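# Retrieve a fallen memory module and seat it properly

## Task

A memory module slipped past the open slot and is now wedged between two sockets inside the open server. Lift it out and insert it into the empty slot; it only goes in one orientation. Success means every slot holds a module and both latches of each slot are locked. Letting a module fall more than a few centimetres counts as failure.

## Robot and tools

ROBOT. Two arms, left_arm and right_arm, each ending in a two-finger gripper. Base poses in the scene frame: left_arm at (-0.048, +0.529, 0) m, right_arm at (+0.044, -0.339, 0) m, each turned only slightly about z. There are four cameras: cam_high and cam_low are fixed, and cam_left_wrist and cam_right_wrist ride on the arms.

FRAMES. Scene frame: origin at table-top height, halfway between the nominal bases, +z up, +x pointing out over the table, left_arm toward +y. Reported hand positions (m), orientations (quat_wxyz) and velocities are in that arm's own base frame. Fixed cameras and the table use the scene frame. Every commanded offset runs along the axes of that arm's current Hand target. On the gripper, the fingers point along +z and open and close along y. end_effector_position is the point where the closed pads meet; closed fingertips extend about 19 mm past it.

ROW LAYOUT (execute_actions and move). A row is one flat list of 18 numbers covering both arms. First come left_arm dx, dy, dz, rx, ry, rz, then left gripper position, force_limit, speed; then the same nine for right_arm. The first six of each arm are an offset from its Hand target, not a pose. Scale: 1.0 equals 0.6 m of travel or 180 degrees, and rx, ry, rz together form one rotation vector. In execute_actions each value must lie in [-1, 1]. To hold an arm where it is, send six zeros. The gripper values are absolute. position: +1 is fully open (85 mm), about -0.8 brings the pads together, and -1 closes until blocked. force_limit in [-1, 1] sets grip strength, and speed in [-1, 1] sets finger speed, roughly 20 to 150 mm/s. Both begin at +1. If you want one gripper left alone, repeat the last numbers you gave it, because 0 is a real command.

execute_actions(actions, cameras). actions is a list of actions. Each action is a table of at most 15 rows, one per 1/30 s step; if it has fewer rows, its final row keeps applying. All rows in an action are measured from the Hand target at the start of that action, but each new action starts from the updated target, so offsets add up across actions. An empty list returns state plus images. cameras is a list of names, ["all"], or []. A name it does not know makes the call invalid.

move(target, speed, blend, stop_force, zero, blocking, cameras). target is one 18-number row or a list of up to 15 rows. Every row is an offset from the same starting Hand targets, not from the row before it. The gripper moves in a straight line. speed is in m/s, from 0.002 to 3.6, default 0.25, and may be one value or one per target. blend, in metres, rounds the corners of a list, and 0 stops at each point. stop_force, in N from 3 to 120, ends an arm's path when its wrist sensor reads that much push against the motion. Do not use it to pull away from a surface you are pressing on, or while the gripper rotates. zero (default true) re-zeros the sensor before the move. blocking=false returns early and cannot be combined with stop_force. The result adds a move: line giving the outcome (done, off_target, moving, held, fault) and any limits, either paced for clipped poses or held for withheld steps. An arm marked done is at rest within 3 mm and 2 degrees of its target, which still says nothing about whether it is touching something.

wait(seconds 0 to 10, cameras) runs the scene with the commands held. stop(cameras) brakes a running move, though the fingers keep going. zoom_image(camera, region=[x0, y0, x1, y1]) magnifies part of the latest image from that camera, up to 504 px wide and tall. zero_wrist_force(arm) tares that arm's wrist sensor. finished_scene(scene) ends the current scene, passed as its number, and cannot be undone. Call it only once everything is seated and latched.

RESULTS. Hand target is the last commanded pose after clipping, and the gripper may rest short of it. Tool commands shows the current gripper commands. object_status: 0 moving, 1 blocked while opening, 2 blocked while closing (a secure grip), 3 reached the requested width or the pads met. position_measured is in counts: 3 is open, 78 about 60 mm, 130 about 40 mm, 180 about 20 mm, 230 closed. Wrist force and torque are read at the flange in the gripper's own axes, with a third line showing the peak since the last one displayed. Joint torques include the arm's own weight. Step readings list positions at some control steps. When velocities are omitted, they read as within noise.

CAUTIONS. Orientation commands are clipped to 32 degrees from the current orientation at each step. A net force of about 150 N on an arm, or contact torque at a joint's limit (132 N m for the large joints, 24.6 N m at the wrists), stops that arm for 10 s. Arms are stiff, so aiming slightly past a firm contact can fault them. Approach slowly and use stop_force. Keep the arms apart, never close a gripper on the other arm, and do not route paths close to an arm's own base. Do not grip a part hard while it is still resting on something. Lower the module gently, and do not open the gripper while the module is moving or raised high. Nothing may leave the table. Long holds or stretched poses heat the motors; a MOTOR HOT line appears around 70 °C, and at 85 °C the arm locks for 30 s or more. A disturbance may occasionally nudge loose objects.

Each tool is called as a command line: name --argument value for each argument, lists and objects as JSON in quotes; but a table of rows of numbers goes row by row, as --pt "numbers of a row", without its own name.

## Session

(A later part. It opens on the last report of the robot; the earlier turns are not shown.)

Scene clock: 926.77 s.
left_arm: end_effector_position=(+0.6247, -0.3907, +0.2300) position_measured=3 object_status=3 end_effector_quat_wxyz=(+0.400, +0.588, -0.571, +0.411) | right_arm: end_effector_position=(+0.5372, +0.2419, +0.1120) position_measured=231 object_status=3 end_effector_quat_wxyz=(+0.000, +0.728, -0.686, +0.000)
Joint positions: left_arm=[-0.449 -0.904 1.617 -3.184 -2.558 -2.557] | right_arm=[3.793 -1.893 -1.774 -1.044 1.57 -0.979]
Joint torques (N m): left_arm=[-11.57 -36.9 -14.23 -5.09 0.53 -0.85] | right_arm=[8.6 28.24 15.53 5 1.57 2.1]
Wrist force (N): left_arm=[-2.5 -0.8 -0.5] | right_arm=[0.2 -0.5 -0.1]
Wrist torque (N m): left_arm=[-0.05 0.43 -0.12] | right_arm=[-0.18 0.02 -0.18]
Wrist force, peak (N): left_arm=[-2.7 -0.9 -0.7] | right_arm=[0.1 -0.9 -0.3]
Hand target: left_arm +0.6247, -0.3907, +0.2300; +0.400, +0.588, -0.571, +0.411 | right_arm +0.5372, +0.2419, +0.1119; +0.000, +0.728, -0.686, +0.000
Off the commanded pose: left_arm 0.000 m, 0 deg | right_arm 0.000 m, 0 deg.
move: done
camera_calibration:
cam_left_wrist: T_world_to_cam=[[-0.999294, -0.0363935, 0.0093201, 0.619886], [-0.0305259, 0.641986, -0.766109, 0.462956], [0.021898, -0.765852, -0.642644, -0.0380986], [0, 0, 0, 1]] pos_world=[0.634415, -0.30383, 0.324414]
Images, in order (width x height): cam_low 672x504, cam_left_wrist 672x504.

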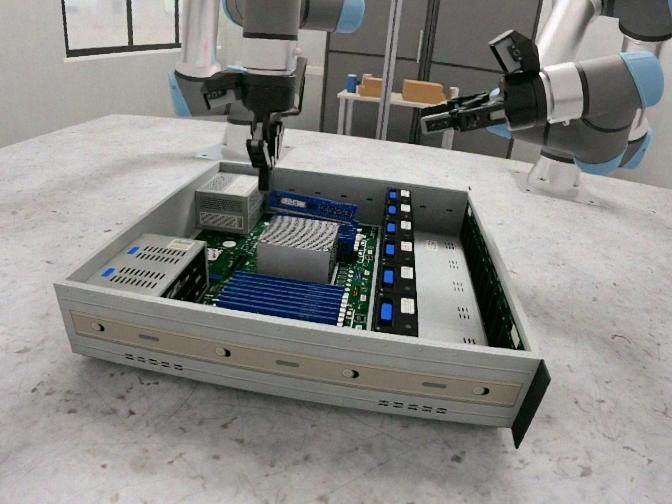

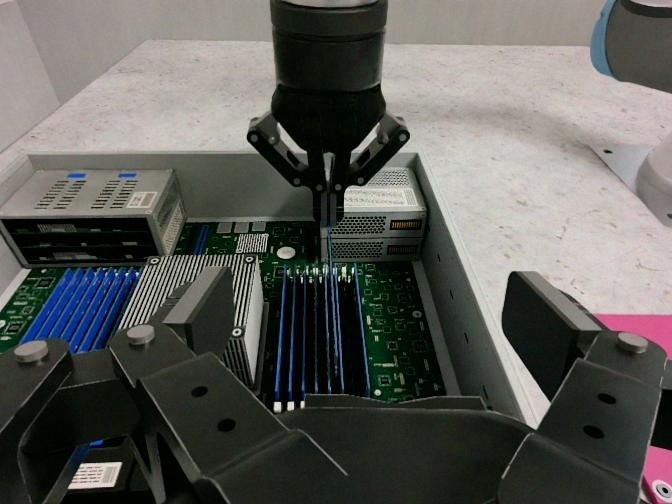

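move --target '[0,0,0,0,0,0,1,1,1, 0,0,-0.05,0,0,0,-0.97,0.8,-1]' --speed 0.03 --cameras '["cam_low","cam_left_wrist","cam_high"]'

zoom_image --camera "cam_low" --region '[240, 130, 390, 250]'

zoom_image --camera "cam_left_wrist" --region '[270, 150, 420, 400]'

zoom_image --camera "cam_high" --region '[240, 230, 370, 360]'

Scene clock: 935.07 s.
left_arm: end_effector_position=(+0.6247, -0.3907, +0.2300) position_measured=3 object_status=3 end_effector_quat_wxyz=(+0.400, +0.588, -0.571, +0.411) | right_arm: end_effector_position=(+0.5372, +0.2419, +0.1420) position_measured=231 object_status=3 end_effector_quat_wxyz=(+0.000, +0.728, -0.686, +0.000) end_effector_velocity=(+0.001, +0.000, -0.001) end_effector_angular_velocity=(+0.002, -0.002, +0.000)
Joint positions: left_arm=[-0.449 -0.904 1.617 -3.184 -2.558 -2.557] | right_arm=[3.793 -1.859 -1.733 -1.119 1.57 -0.979]
Joint velocities: left_arm=[within noise] | right_arm=[0 -0.001 -0.002 0.006 0 0]
Joint torques (N m): left_arm=[-10.91 -36.43 -14.55 -5.02 0.65 -0.78] | right_arm=[7.34 27.31 13.87 4.87 1.45 2.09]
Wrist force (N): left_arm=[-2.5 -0.9 -0.6] | right_arm=[0.1 -0.7 0.1]
Wrist torque (N m): left_arm=[-0.05 0.43 -0.11] | right_arm=[-0.18 0.00 -0.21]
Wrist force, peak (N): left_arm=[-2.8 -1.0 -0.4] | right_arm=[-0.3 -0.9 0.0]
Hand target: left_arm +0.6247, -0.3907, +0.2300; +0.400, +0.588, -0.571, +0.411 | right_arm +0.5372, +0.2419, +0.1419; +0.000, +0.728, -0.686, +0.000
Off the commanded pose: left_arm 0.000 m, 0 deg | right_arm 0.000 m, 0 deg.
move: done
camera_calibration:
cam_left_wrist: T_world_to_cam=[[-0.999294, -0.0363935, 0.0093201, 0.619886], [-0.0305259, 0.641986, -0.766109, 0.462956], [0.021898, -0.765852, -0.642644, -0.0380986], [0, 0, 0, 1]] pos_world=[0.634415, -0.30383, 0.324414]
Images, in order (width x height): cam_high 672x504, cam_low 672x504, cam_left_wrist 672x504.

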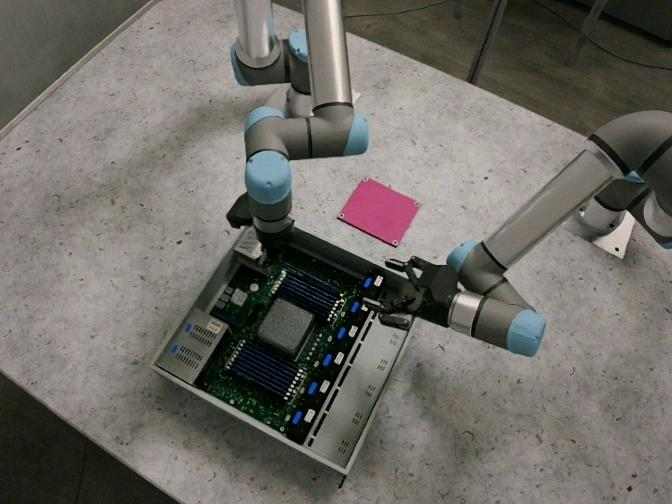

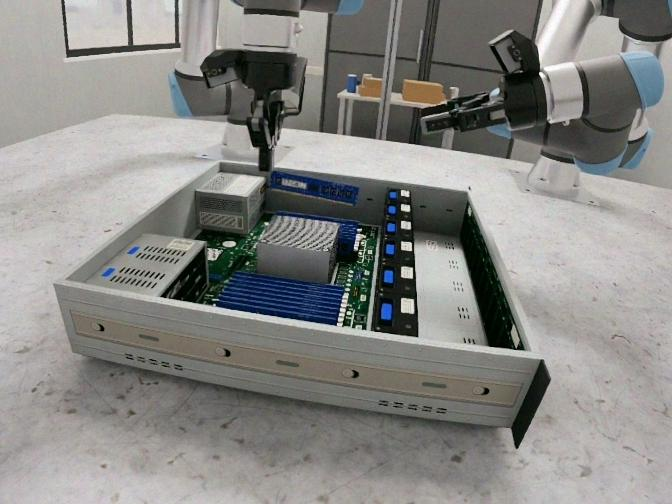

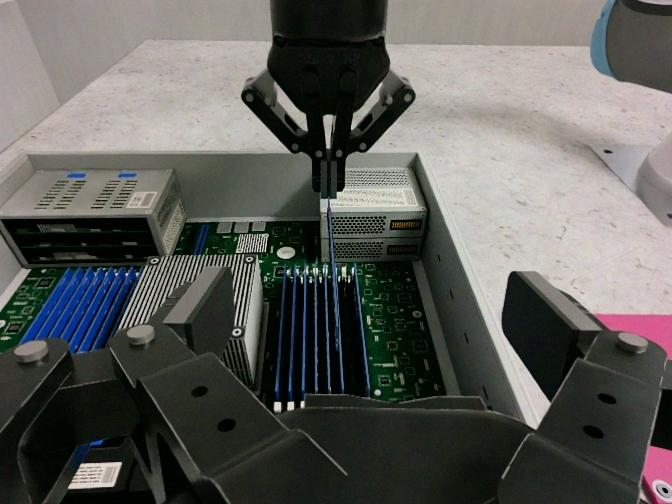

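Scaled by 3.360 from the camera's 672x504 image, which has a finer 960x720 frame.

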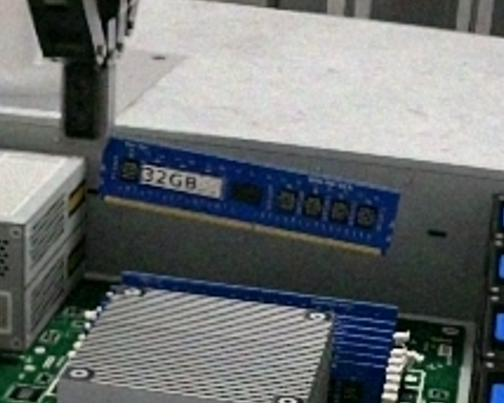

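Scaled by 2.016 from the camera's 672x504 image, which has a finer 960x720 frame.

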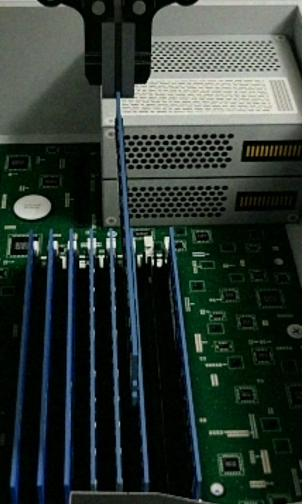

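Scaled by 3.877 from the camera's 672x504 image, which has a finer 960x720 frame.

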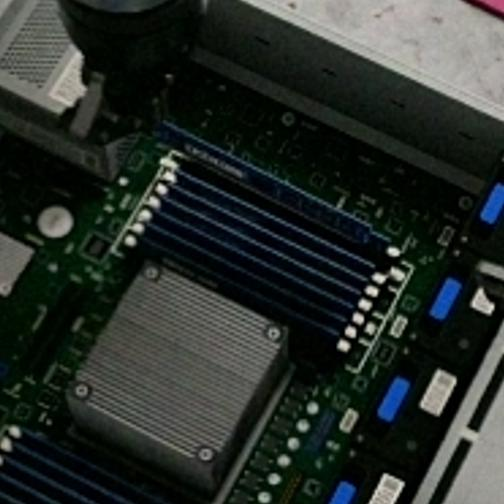

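zoom_image --camera "cam_left_wrist" --region '[310, 290, 380, 370]'

zoom_image --camera "cam_left_wrist" --region '[300, 130, 360, 220]'

Scaled by 6.300 from the camera's 672x504 image, which has a finer 960x720 frame.

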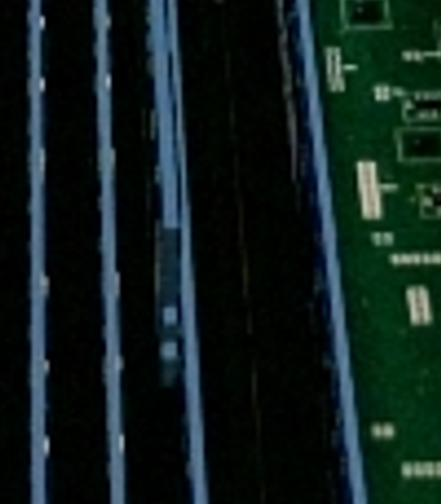

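Scaled by 5.600 from the camera's 672x504 image, which has a finer 960x720 frame.

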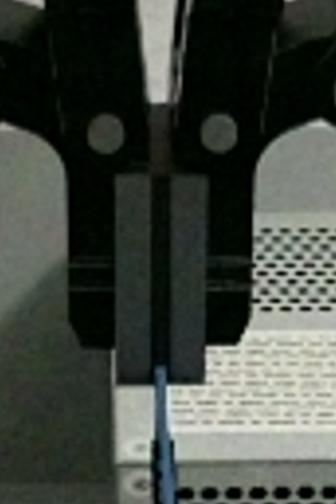

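move --target '[0,0,0,0,0,0,1,1,1, -0.0082,0.0255,0,0,-0.0153,0,-0.97,0.8,-1]' --speed 0.03 --cameras '["cam_low","cam_left_wrist","cam_right_wrist"]'

zoom_image --camera "cam_low" --region '[240, 130, 390, 250]'

zoom_image --camera "cam_left_wrist" --region '[290, 190, 380, 370]'

zoom_image --camera "cam_right_wrist" --region '[290, 200, 450, 420]'

Scene clock: 1013.83 s.
left_arm: end_effector_position=(+0.6247, -0.3907, +0.2300) position_measured=3 object_status=3 end_effector_quat_wxyz=(+0.400, +0.588, -0.571, +0.411) | right_arm: end_effector_position=(+0.5216, +0.2460, +0.1419) position_measured=231 object_status=3 end_effector_quat_wxyz=(-0.017, +0.728, -0.685, -0.017) end_effector_velocity=(+0.001, -0.001, -0.001) end_effector_angular_velocity=(-0.008, +0.002, +0.000)
Joint positions: left_arm=[-0.449 -0.904 1.617 -3.184 -2.558 -2.557] | right_arm=[3.797 -1.825 -1.788 -1.071 1.61 -0.974]
Joint velocities: left_arm=[within noise] | right_arm=[0 -0.003 0.003 -0.007 -0.005 0]
Joint torques (N m): left_arm=[-11.49 -36.78 -14.57 -5.09 0.6 -0.81] | right_arm=[3.88 26.37 27.96 0.08 -1.44 1.37]
Wrist force (N): left_arm=[-2.4 -0.6 -0.5] | right_arm=[0.1 -0.8 0.2]
Wrist torque (N m): left_arm=[0.00 0.41 -0.11] | right_arm=[-0.12 0.02 -0.21]
Wrist force, peak (N): left_arm=[-2.7 -1.0 -0.6] | right_arm=[0.0 -1.0 0.6]
Hand target: left_arm +0.6247, -0.3907, +0.2300; +0.400, +0.588, -0.571, +0.411 | right_arm +0.5216, +0.2459, +0.1418; -0.017, +0.728, -0.685, -0.017
Off the commanded pose: left_arm 0.000 m, 0 deg | right_arm 0.000 m, 0 deg.
move: done
camera_calibration:
cam_left_wrist: T_world_to_cam=[[-0.999294, -0.0363935, 0.0093201, 0.619886], [-0.0305259, 0.641986, -0.766109, 0.462956], [0.021898, -0.765852, -0.642644, -0.0380986], [0, 0, 0, 1]] pos_world=[0.634415, -0.30383, 0.324414]
cam_right_wrist: T_world_to_cam=[[-0.997716, -0.0671919, 0.00691128, 0.545473], [-0.0597416, 0.925546, 0.373892, -0.234624], [-0.0315192, 0.372625, -0.927447, 0.18472], [0, 0, 0, 1]] pos_world=[0.536032, 0.184976, 0.255272]
Images, in order (width x height): cam_low 672x504, cam_left_wrist 672x504, cam_right_wrist 672x504.

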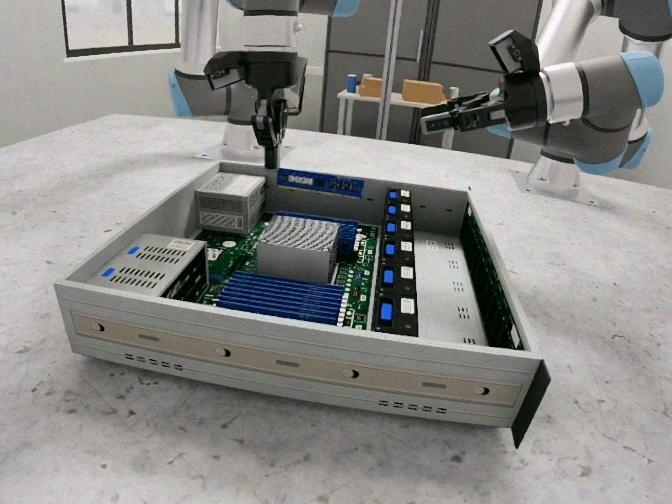

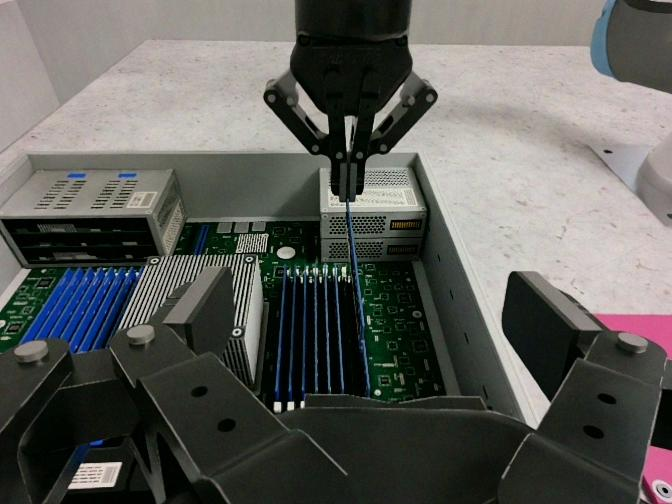

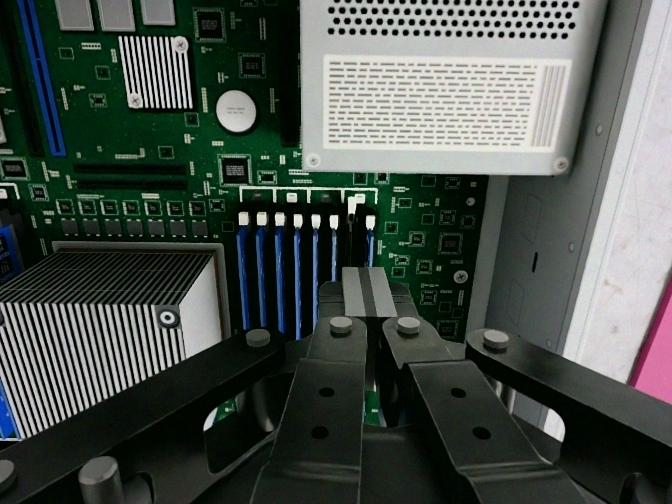

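Scaled by 3.360 from the camera's 672x504 image, which has a finer 960x720 frame.

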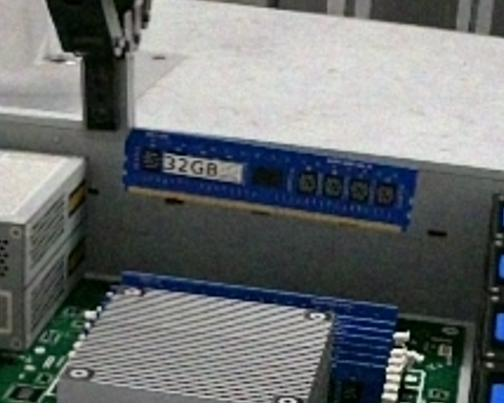

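Scaled by 2.800 from the camera's 672x504 image, which has a finer 960x720 frame.

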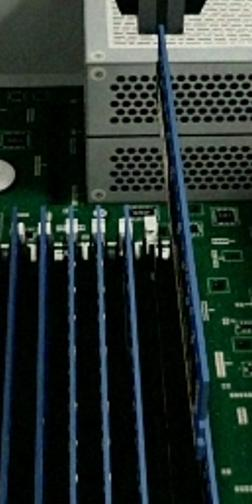

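Scaled by 2.291 from the camera's 672x504 image, which has a finer 960x720 frame.

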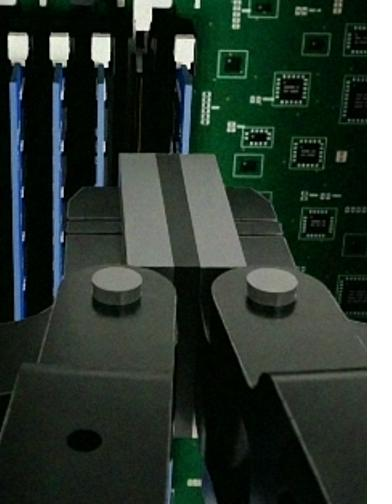

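zoom_image --camera "cam_left_wrist" --region '[335, 290, 395, 370]'

zoom_image --camera "cam_left_wrist" --region '[320, 160, 380, 240]'

Scaled by 6.300 from the camera's 672x504 image, which has a finer 960x720 frame.

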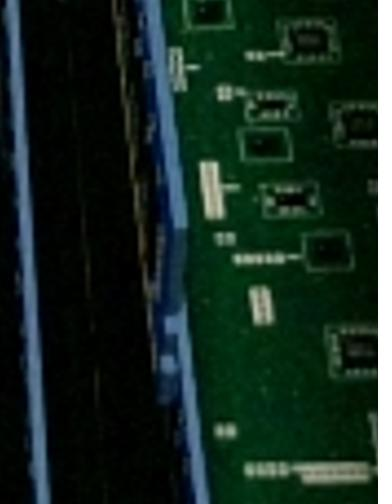

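Scaled by 6.300 from the camera's 672x504 image, which has a finer 960x720 frame.

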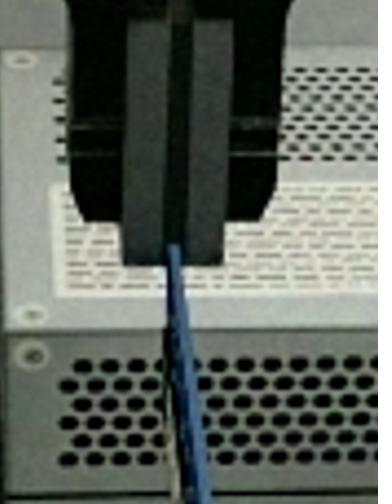

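move --target '[0,0,0,0,0,0,1,1,1, 0.005,-0.0013,0.1032,0,-0.0045,0,-0.97,0.8,-1]' --speed 0.04 --stop_force 6 --cameras '["cam_low","cam_left_wrist","cam_right_wrist"]'

zoom_image --camera "cam_low" --region '[240, 170, 390, 270]'

zoom_image --camera "cam_left_wrist" --region '[310, 320, 400, 410]'

zoom_image --camera "cam_left_wrist" --region '[310, 220, 400, 310]'

zoom_image --camera "cam_right_wrist" --region '[310, 200, 430, 320]'

Scene clock: 1073.30 s.
left_arm: end_effector_position=(+0.6247, -0.3907, +0.2300) position_measured=3 object_status=3 end_effector_quat_wxyz=(+0.400, +0.588, -0.571, +0.411) | right_arm: end_effector_position=(+0.5225, +0.2459, +0.0799) position_measured=231 object_status=3 end_effector_quat_wxyz=(-0.022, +0.728, -0.685, -0.022)
Joint positions: left_arm=[-0.449 -0.904 1.617 -3.184 -2.558 -2.557] | right_arm=[3.791 -1.905 -1.868 -0.905 1.622 -0.98]
Joint torques (N m): left_arm=[-10.51 -36.92 -14.14 -5.05 0.7 -0.66] | right_arm=[3.47 40.94 26.01 0.33 -1.68 0.65]
Wrist force (N): left_arm=[-2.5 -0.5 -0.4] | right_arm=[0.4 -0.9 0.0]
Wrist torque (N m): left_arm=[0.01 0.41 -0.11] | right_arm=[-0.24 -0.01 -0.04]
Wrist force, peak (N): left_arm=[-2.8 -0.8 -0.5] | right_arm=[0.4 -1.5 0.5]
Hand target: left_arm +0.6247, -0.3907, +0.2300; +0.400, +0.588, -0.571, +0.411 | right_arm +0.5225, +0.2459, +0.0799; -0.022, +0.728, -0.685, -0.022
Off the commanded pose: left_arm 0.000 m, 0 deg | right_arm 0.000 m, 0 deg.
move: done
camera_calibration:
cam_left_wrist: T_world_to_cam=[[-0.999294, -0.0363935, 0.0093201, 0.619886], [-0.0305259, 0.641986, -0.766109, 0.462956], [0.021898, -0.765852, -0.642644, -0.0380986], [0, 0, 0, 1]] pos_world=[0.634415, -0.30383, 0.324414]
cam_right_wrist: T_world_to_cam=[[-0.997705, -0.0673525, 0.00693856, 0.546915], [-0.0594418, 0.920346, 0.386562, -0.211198], [-0.0324218, 0.385263, -0.922237, 0.124256], [0, 0, 0, 1]] pos_world=[0.537134, 0.18334, 0.19244]
Images, in order (width x height): cam_low 672x504, cam_left_wrist 672x504, cam_right_wrist 672x504.

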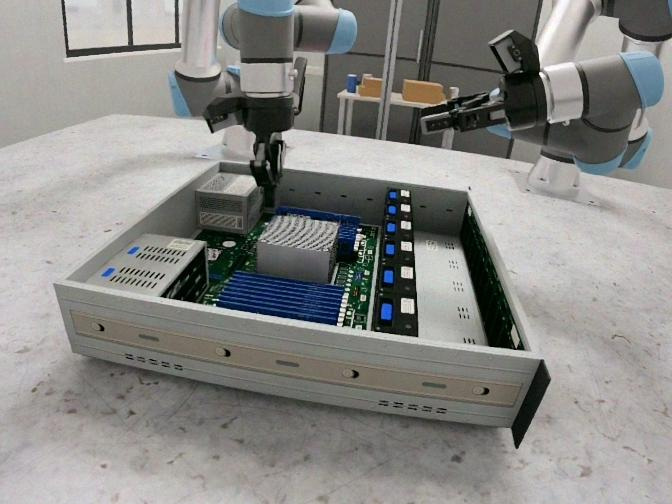

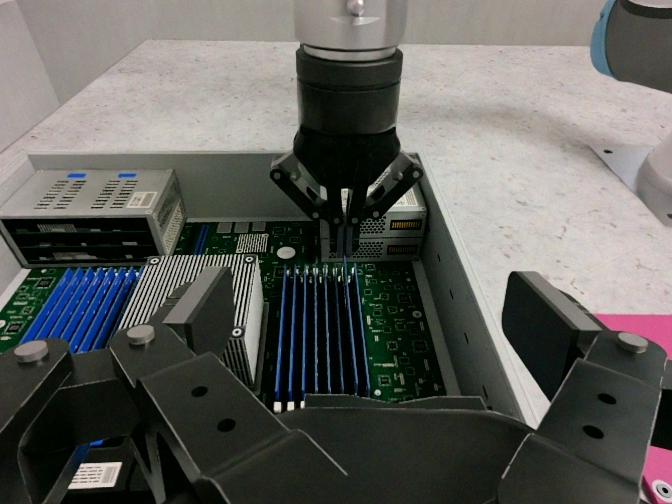

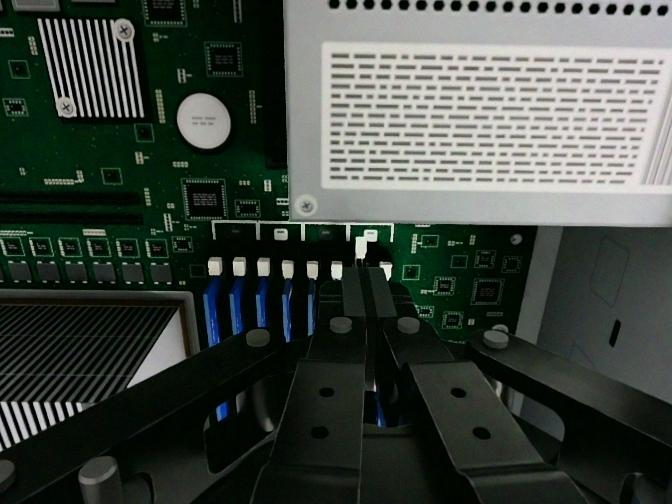

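Scaled by 3.360 from the camera's 672x504 image, which has a finer 960x720 frame.

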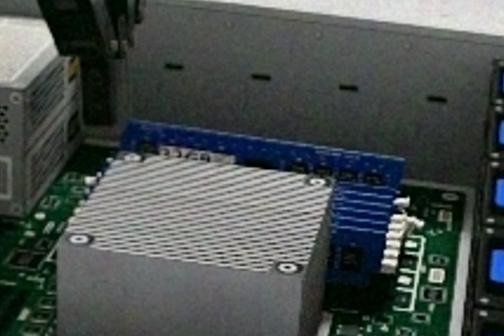

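Scaled by 5.600 from the camera's 672x504 image, which has a finer 960x720 frame.

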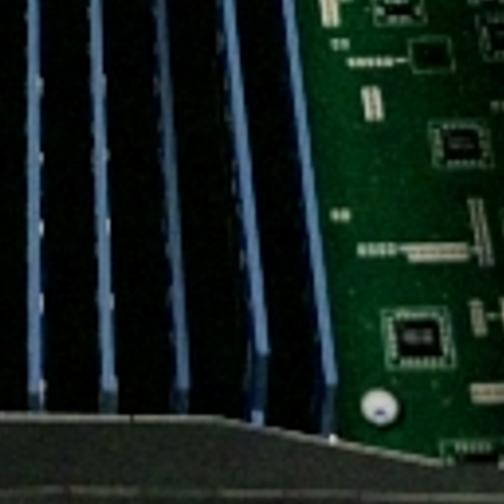

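Scaled by 5.600 from the camera's 672x504 image, which has a finer 960x720 frame.

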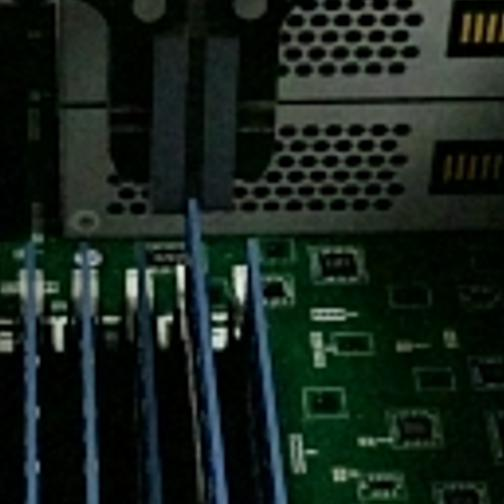

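Scaled by 4.200 from the camera's 672x504 image, which has a finer 960x720 frame.

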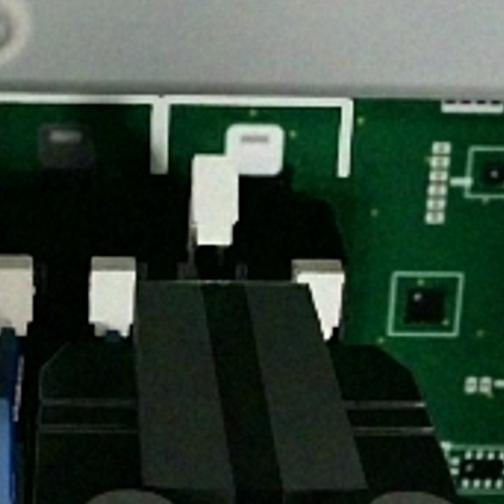

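move --pt "0 0 0 0 0 0 1 1 1 0.0052 0.0018 0 0 0 0.0011 -0.97 0.8 -1" --pt "0 0 0 0 0 0 1 1 1 0.0052 0.0018 0.008 0 0 0.0011 -0.97 0.8 -1" --speed 0.02 --stop_force 4 --cameras '["cam_low","cam_left_wrist","cam_right_wrist"]'

zoom_image --camera "cam_left_wrist" --region '[310, 320, 400, 410]'

zoom_image --camera "cam_left_wrist" --region '[310, 220, 400, 310]'

zoom_image --camera "cam_right_wrist" --region '[310, 200, 430, 320]'

Scene clock: 1107.57 s.
left_arm: end_effector_position=(+0.6247, -0.3907, +0.2300) position_measured=3 object_status=3 end_effector_quat_wxyz=(+0.400, +0.588, -0.571, +0.411) | right_arm: end_effector_position=(+0.5216, +0.2430, +0.0749) position_measured=231 object_status=3 end_effector_quat_wxyz=(-0.022, +0.726, -0.686, -0.022)
Joint positions: left_arm=[-0.449 -0.904 1.617 -3.184 -2.558 -2.557] | right_arm=[3.788 -1.908 -1.879 -0.89 1.622 -0.98]
Joint torques (N m): left_arm=[-10.72 -37.31 -14.09 -4.91 0.63 -0.72] | right_arm=[8.03 41.21 24.36 0.33 1.96 2.28]
Wrist force (N): left_arm=[-2.6 -0.8 -0.6] | right_arm=[0.4 -1.2 0.1]
Wrist torque (N m): left_arm=[-0.04 0.43 -0.11] | right_arm=[-0.29 -0.03 -0.06]
Wrist force, peak (N): left_arm=[-2.8 -1.1 -0.7] | right_arm=[0.4 -1.5 0.0]
Hand target: left_arm +0.6247, -0.3907, +0.2300; +0.400, +0.588, -0.571, +0.411 | right_arm +0.5216, +0.2430, +0.0749; -0.022, +0.726, -0.686, -0.022
Off the commanded pose: left_arm 0.000 m, 0 deg | right_arm 0.000 m, 0 deg.
move: done
camera_calibration:
cam_left_wrist: T_world_to_cam=[[-0.999294, -0.0363935, 0.0093201, 0.619886], [-0.0305259, 0.641986, -0.766109, 0.462956], [0.021898, -0.765852, -0.642644, -0.0380986], [0, 0, 0, 1]] pos_world=[0.634415, -0.30383, 0.324414]
cam_right_wrist: T_world_to_cam=[[-0.997934, -0.0638464, 0.00712079, 0.545031], [-0.0561374, 0.920554, 0.38656, -0.208473], [-0.0312356, 0.385362, -0.922237, 0.120071], [0, 0, 0, 1]] pos_world=[0.535953, 0.180438, 0.18744]
Images, in order (width x height): cam_low 672x504, cam_left_wrist 672x504, cam_right_wrist 672x504.

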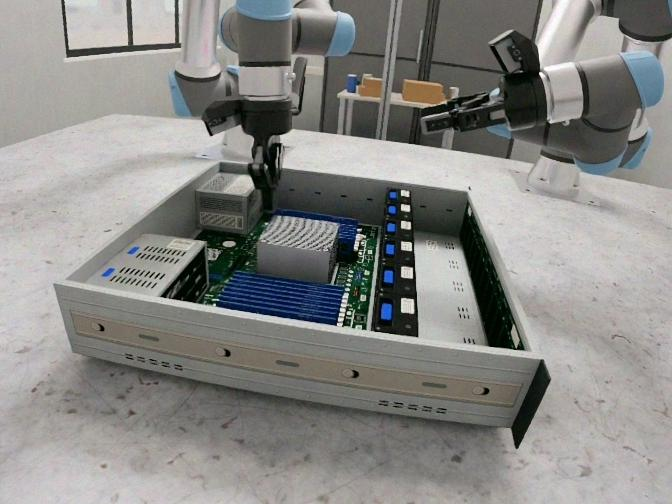

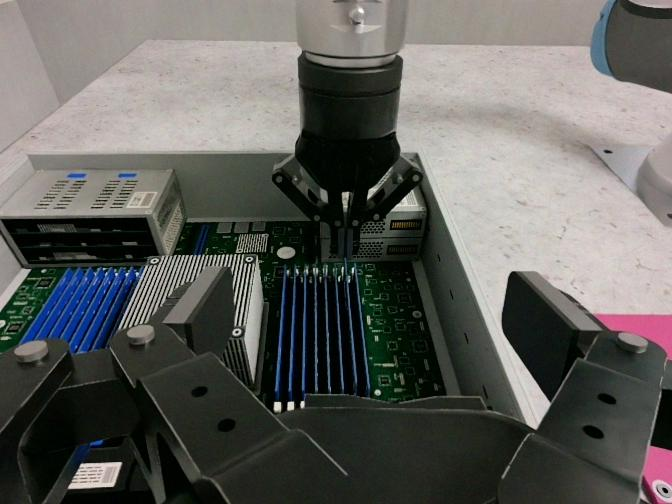

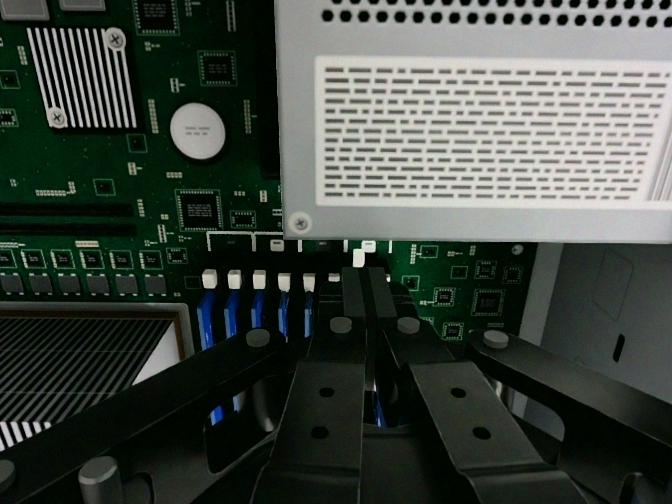

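Scaled by 5.600 from the camera's 672x504 image, which has a finer 960x720 frame.

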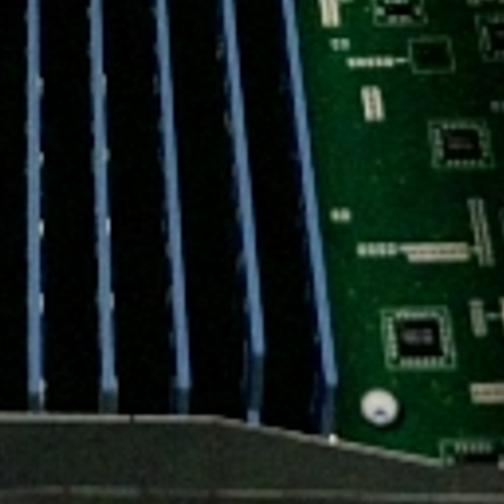

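Scaled by 5.600 from the camera's 672x504 image, which has a finer 960x720 frame.

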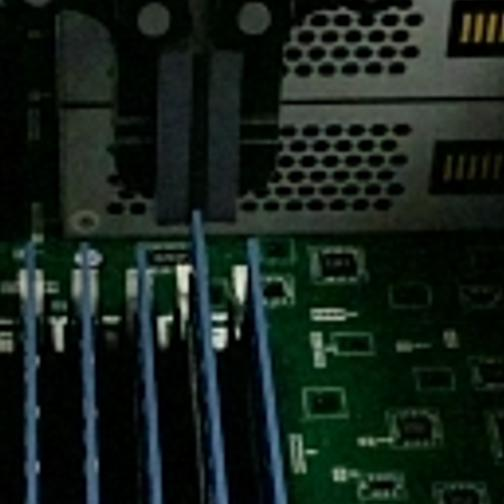

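Scaled by 4.200 from the camera's 672x504 image, which has a finer 960x720 frame.

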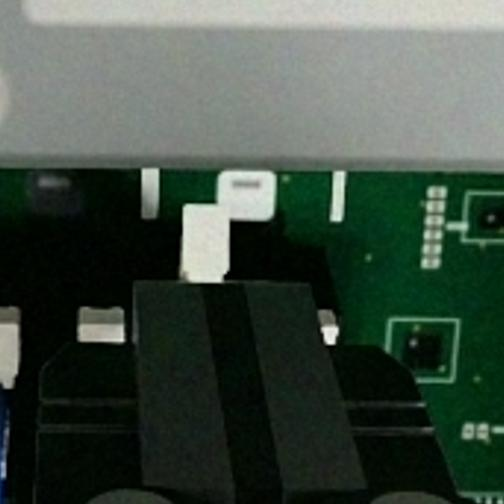

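move --target '[0,0,0,0,0,0,1,1,1, 0.0009,0,0.0167,0,0,0,-0.97,0.8,-1]' --speed 0.006 --stop_force 4 --cameras '["cam_low","cam_left_wrist","cam_right_wrist"]'

zoom_image --camera "cam_left_wrist" --region '[310, 320, 400, 410]'

zoom_image --camera "cam_left_wrist" --region '[310, 220, 400, 310]'

Scene clock: 1120.53 s.
left_arm: end_effector_position=(+0.6247, -0.3907, +0.2300) position_measured=3 object_status=3 end_effector_quat_wxyz=(+0.400, +0.588, -0.571, +0.411) | right_arm: end_effector_position=(+0.5216, +0.2431, +0.0679) position_measured=231 object_status=3 end_effector_quat_wxyz=(-0.022, +0.726, -0.686, -0.022)
Joint positions: left_arm=[-0.449 -0.904 1.617 -3.184 -2.558 -2.557] | right_arm=[3.788 -1.919 -1.886 -0.873 1.622 -0.98]
Joint torques (N m): left_arm=[-10.33 -36.78 -13.95 -5 0.65 -0.67] | right_arm=[8.73 40.76 26.3 0.62 1.49 1.93]
Wrist force (N): left_arm=[-2.3 -0.9 -0.5] | right_arm=[0.1 -1.2 -0.4]
Wrist torque (N m): left_arm=[-0.05 0.40 -0.11] | right_arm=[-0.30 0.00 -0.07]
Wrist force, peak (N): left_arm=[-2.8 -0.7 -0.6] | right_arm=[0.9 -1.2 -4.3]
Hand target: left_arm +0.6247, -0.3907, +0.2300; +0.400, +0.588, -0.571, +0.411 | right_arm +0.5216, +0.2431, +0.0679; -0.022, +0.726, -0.686, -0.022 (not the last commanded pose)
Off the commanded pose: left_arm 0.000 m, 0 deg | right_arm 0.003 m, 0 deg.
move: contact (right_arm)
camera_calibration:
cam_left_wrist: T_world_to_cam=[[-0.999294, -0.0363935, 0.0093201, 0.619886], [-0.0305259, 0.641986, -0.766109, 0.462956], [0.021898, -0.765852, -0.642644, -0.0380986], [0, 0, 0, 1]] pos_world=[0.634415, -0.30383, 0.324414]
cam_right_wrist: T_world_to_cam=[[-0.997934, -0.0638464, 0.00712079, 0.545081], [-0.0561374, 0.920554, 0.38656, -0.205767], [-0.0312356, 0.385362, -0.922237, 0.113615], [0, 0, 0, 1]] pos_world=[0.535953, 0.180438, 0.18044]
Images, in order (width x height): cam_low 672x504, cam_left_wrist 672x504, cam_right_wrist 672x504.

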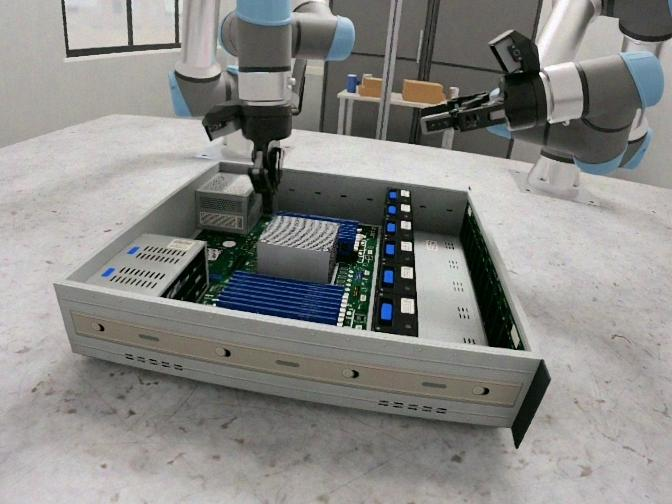

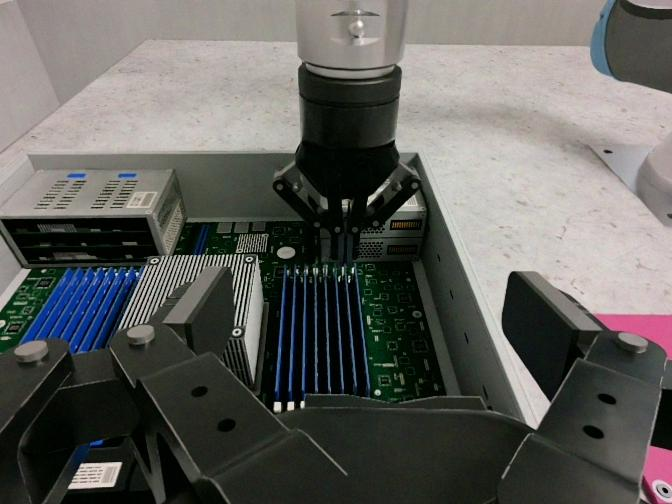

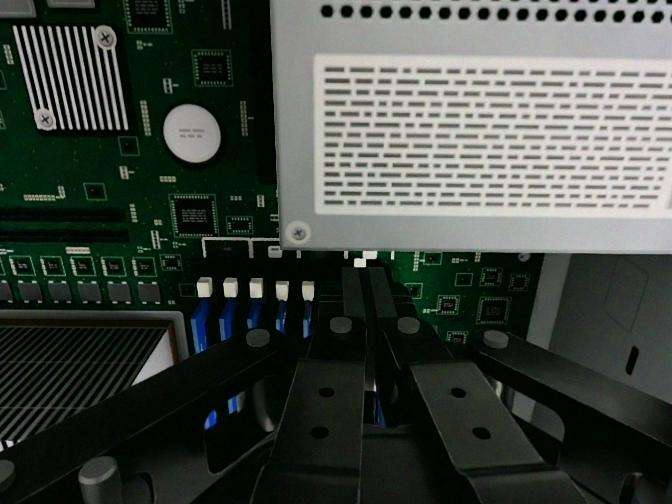

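Scaled by 5.600 from the camera's 672x504 image, which has a finer 960x720 frame.

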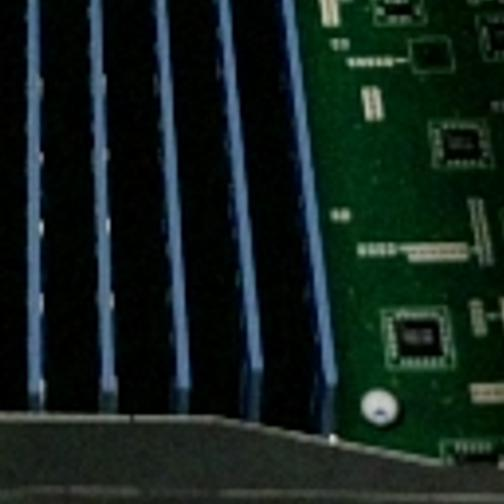

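Scaled by 5.600 from the camera's 672x504 image, which has a finer 960x720 frame.

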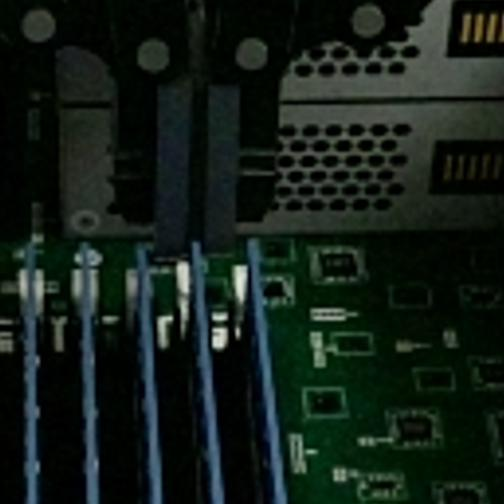

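move --target '[0,0,0,0,0,0,1,1,1, 0,0,0,0,0,0,-0.74,0.8,-1]' --cameras '["cam_left_wrist"]'

zoom_image --camera "cam_left_wrist" --region '[310, 220, 400, 310]'

zoom_image --camera "cam_left_wrist" --region '[310, 320, 400, 410]'

Scene clock: 1138.93 s.
left_arm: end_effector_position=(+0.6247, -0.3907, +0.2300) position_measured=3 object_status=3 end_effector_quat_wxyz=(+0.400, +0.588, -0.571, +0.411) | right_arm: end_effector_position=(+0.5216, +0.2431, +0.0679) position_measured=222 object_status=3 end_effector_quat_wxyz=(-0.022, +0.726, -0.686, -0.022)
Joint positions: left_arm=[-0.449 -0.904 1.617 -3.184 -2.558 -2.557] | right_arm=[3.788 -1.919 -1.886 -0.873 1.622 -0.98]
Joint torques (N m): left_arm=[-10.19 -37.42 -14.25 -5.13 0.64 -0.6] | right_arm=[5.54 40.82 25.43 2.59 1.31 1.02]
Wrist force (N): left_arm=[-2.7 -0.9 -0.6] | right_arm=[0.3 -1.1 0.2]
Wrist torque (N m): left_arm=[-0.05 0.46 -0.11] | right_arm=[-0.25 -0.02 -0.07]
Wrist force, peak (N): left_arm=[-2.8 -0.8 -0.4] | right_arm=[0.2 -1.6 0.1]
Hand target: left_arm +0.6247, -0.3907, +0.2300; +0.400, +0.588, -0.571, +0.411 | right_arm +0.5216, +0.2431, +0.0679; -0.022, +0.726, -0.686, -0.022
Off the commanded pose: left_arm 0.000 m, 0 deg | right_arm 0.000 m, 0 deg.
move: done
camera_calibration:
cam_left_wrist: T_world_to_cam=[[-0.999294, -0.0363935, 0.0093201, 0.619886], [-0.0305259, 0.641986, -0.766109, 0.462956], [0.021898, -0.765852, -0.642644, -0.0380986], [0, 0, 0, 1]] pos_world=[0.634415, -0.30383, 0.324414]
Images, in order (width x height): cam_left_wrist 672x504.

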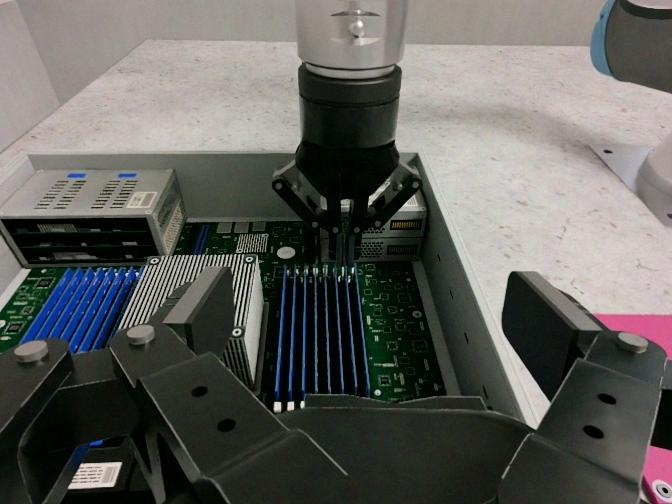

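Scaled by 5.600 from the camera's 672x504 image, which has a finer 960x720 frame.

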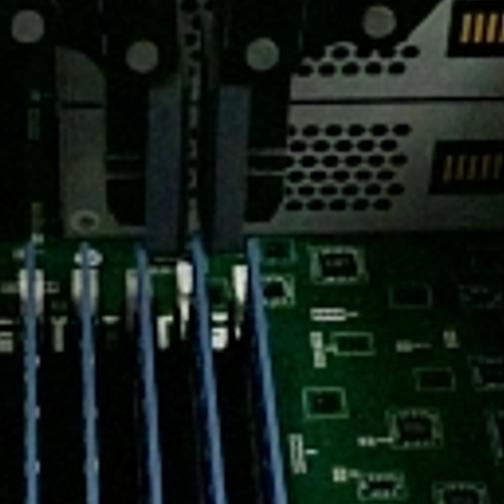

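Scaled by 5.600 from the camera's 672x504 image, which has a finer 960x720 frame.

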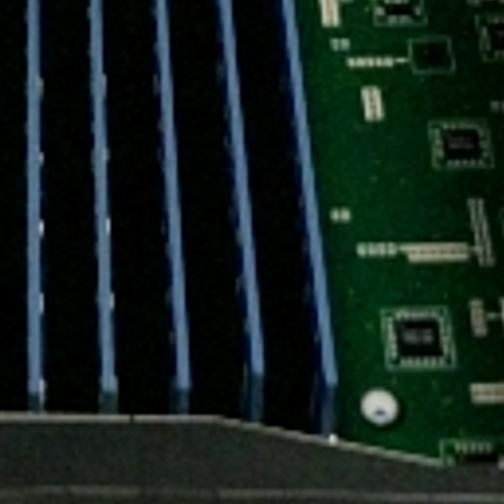

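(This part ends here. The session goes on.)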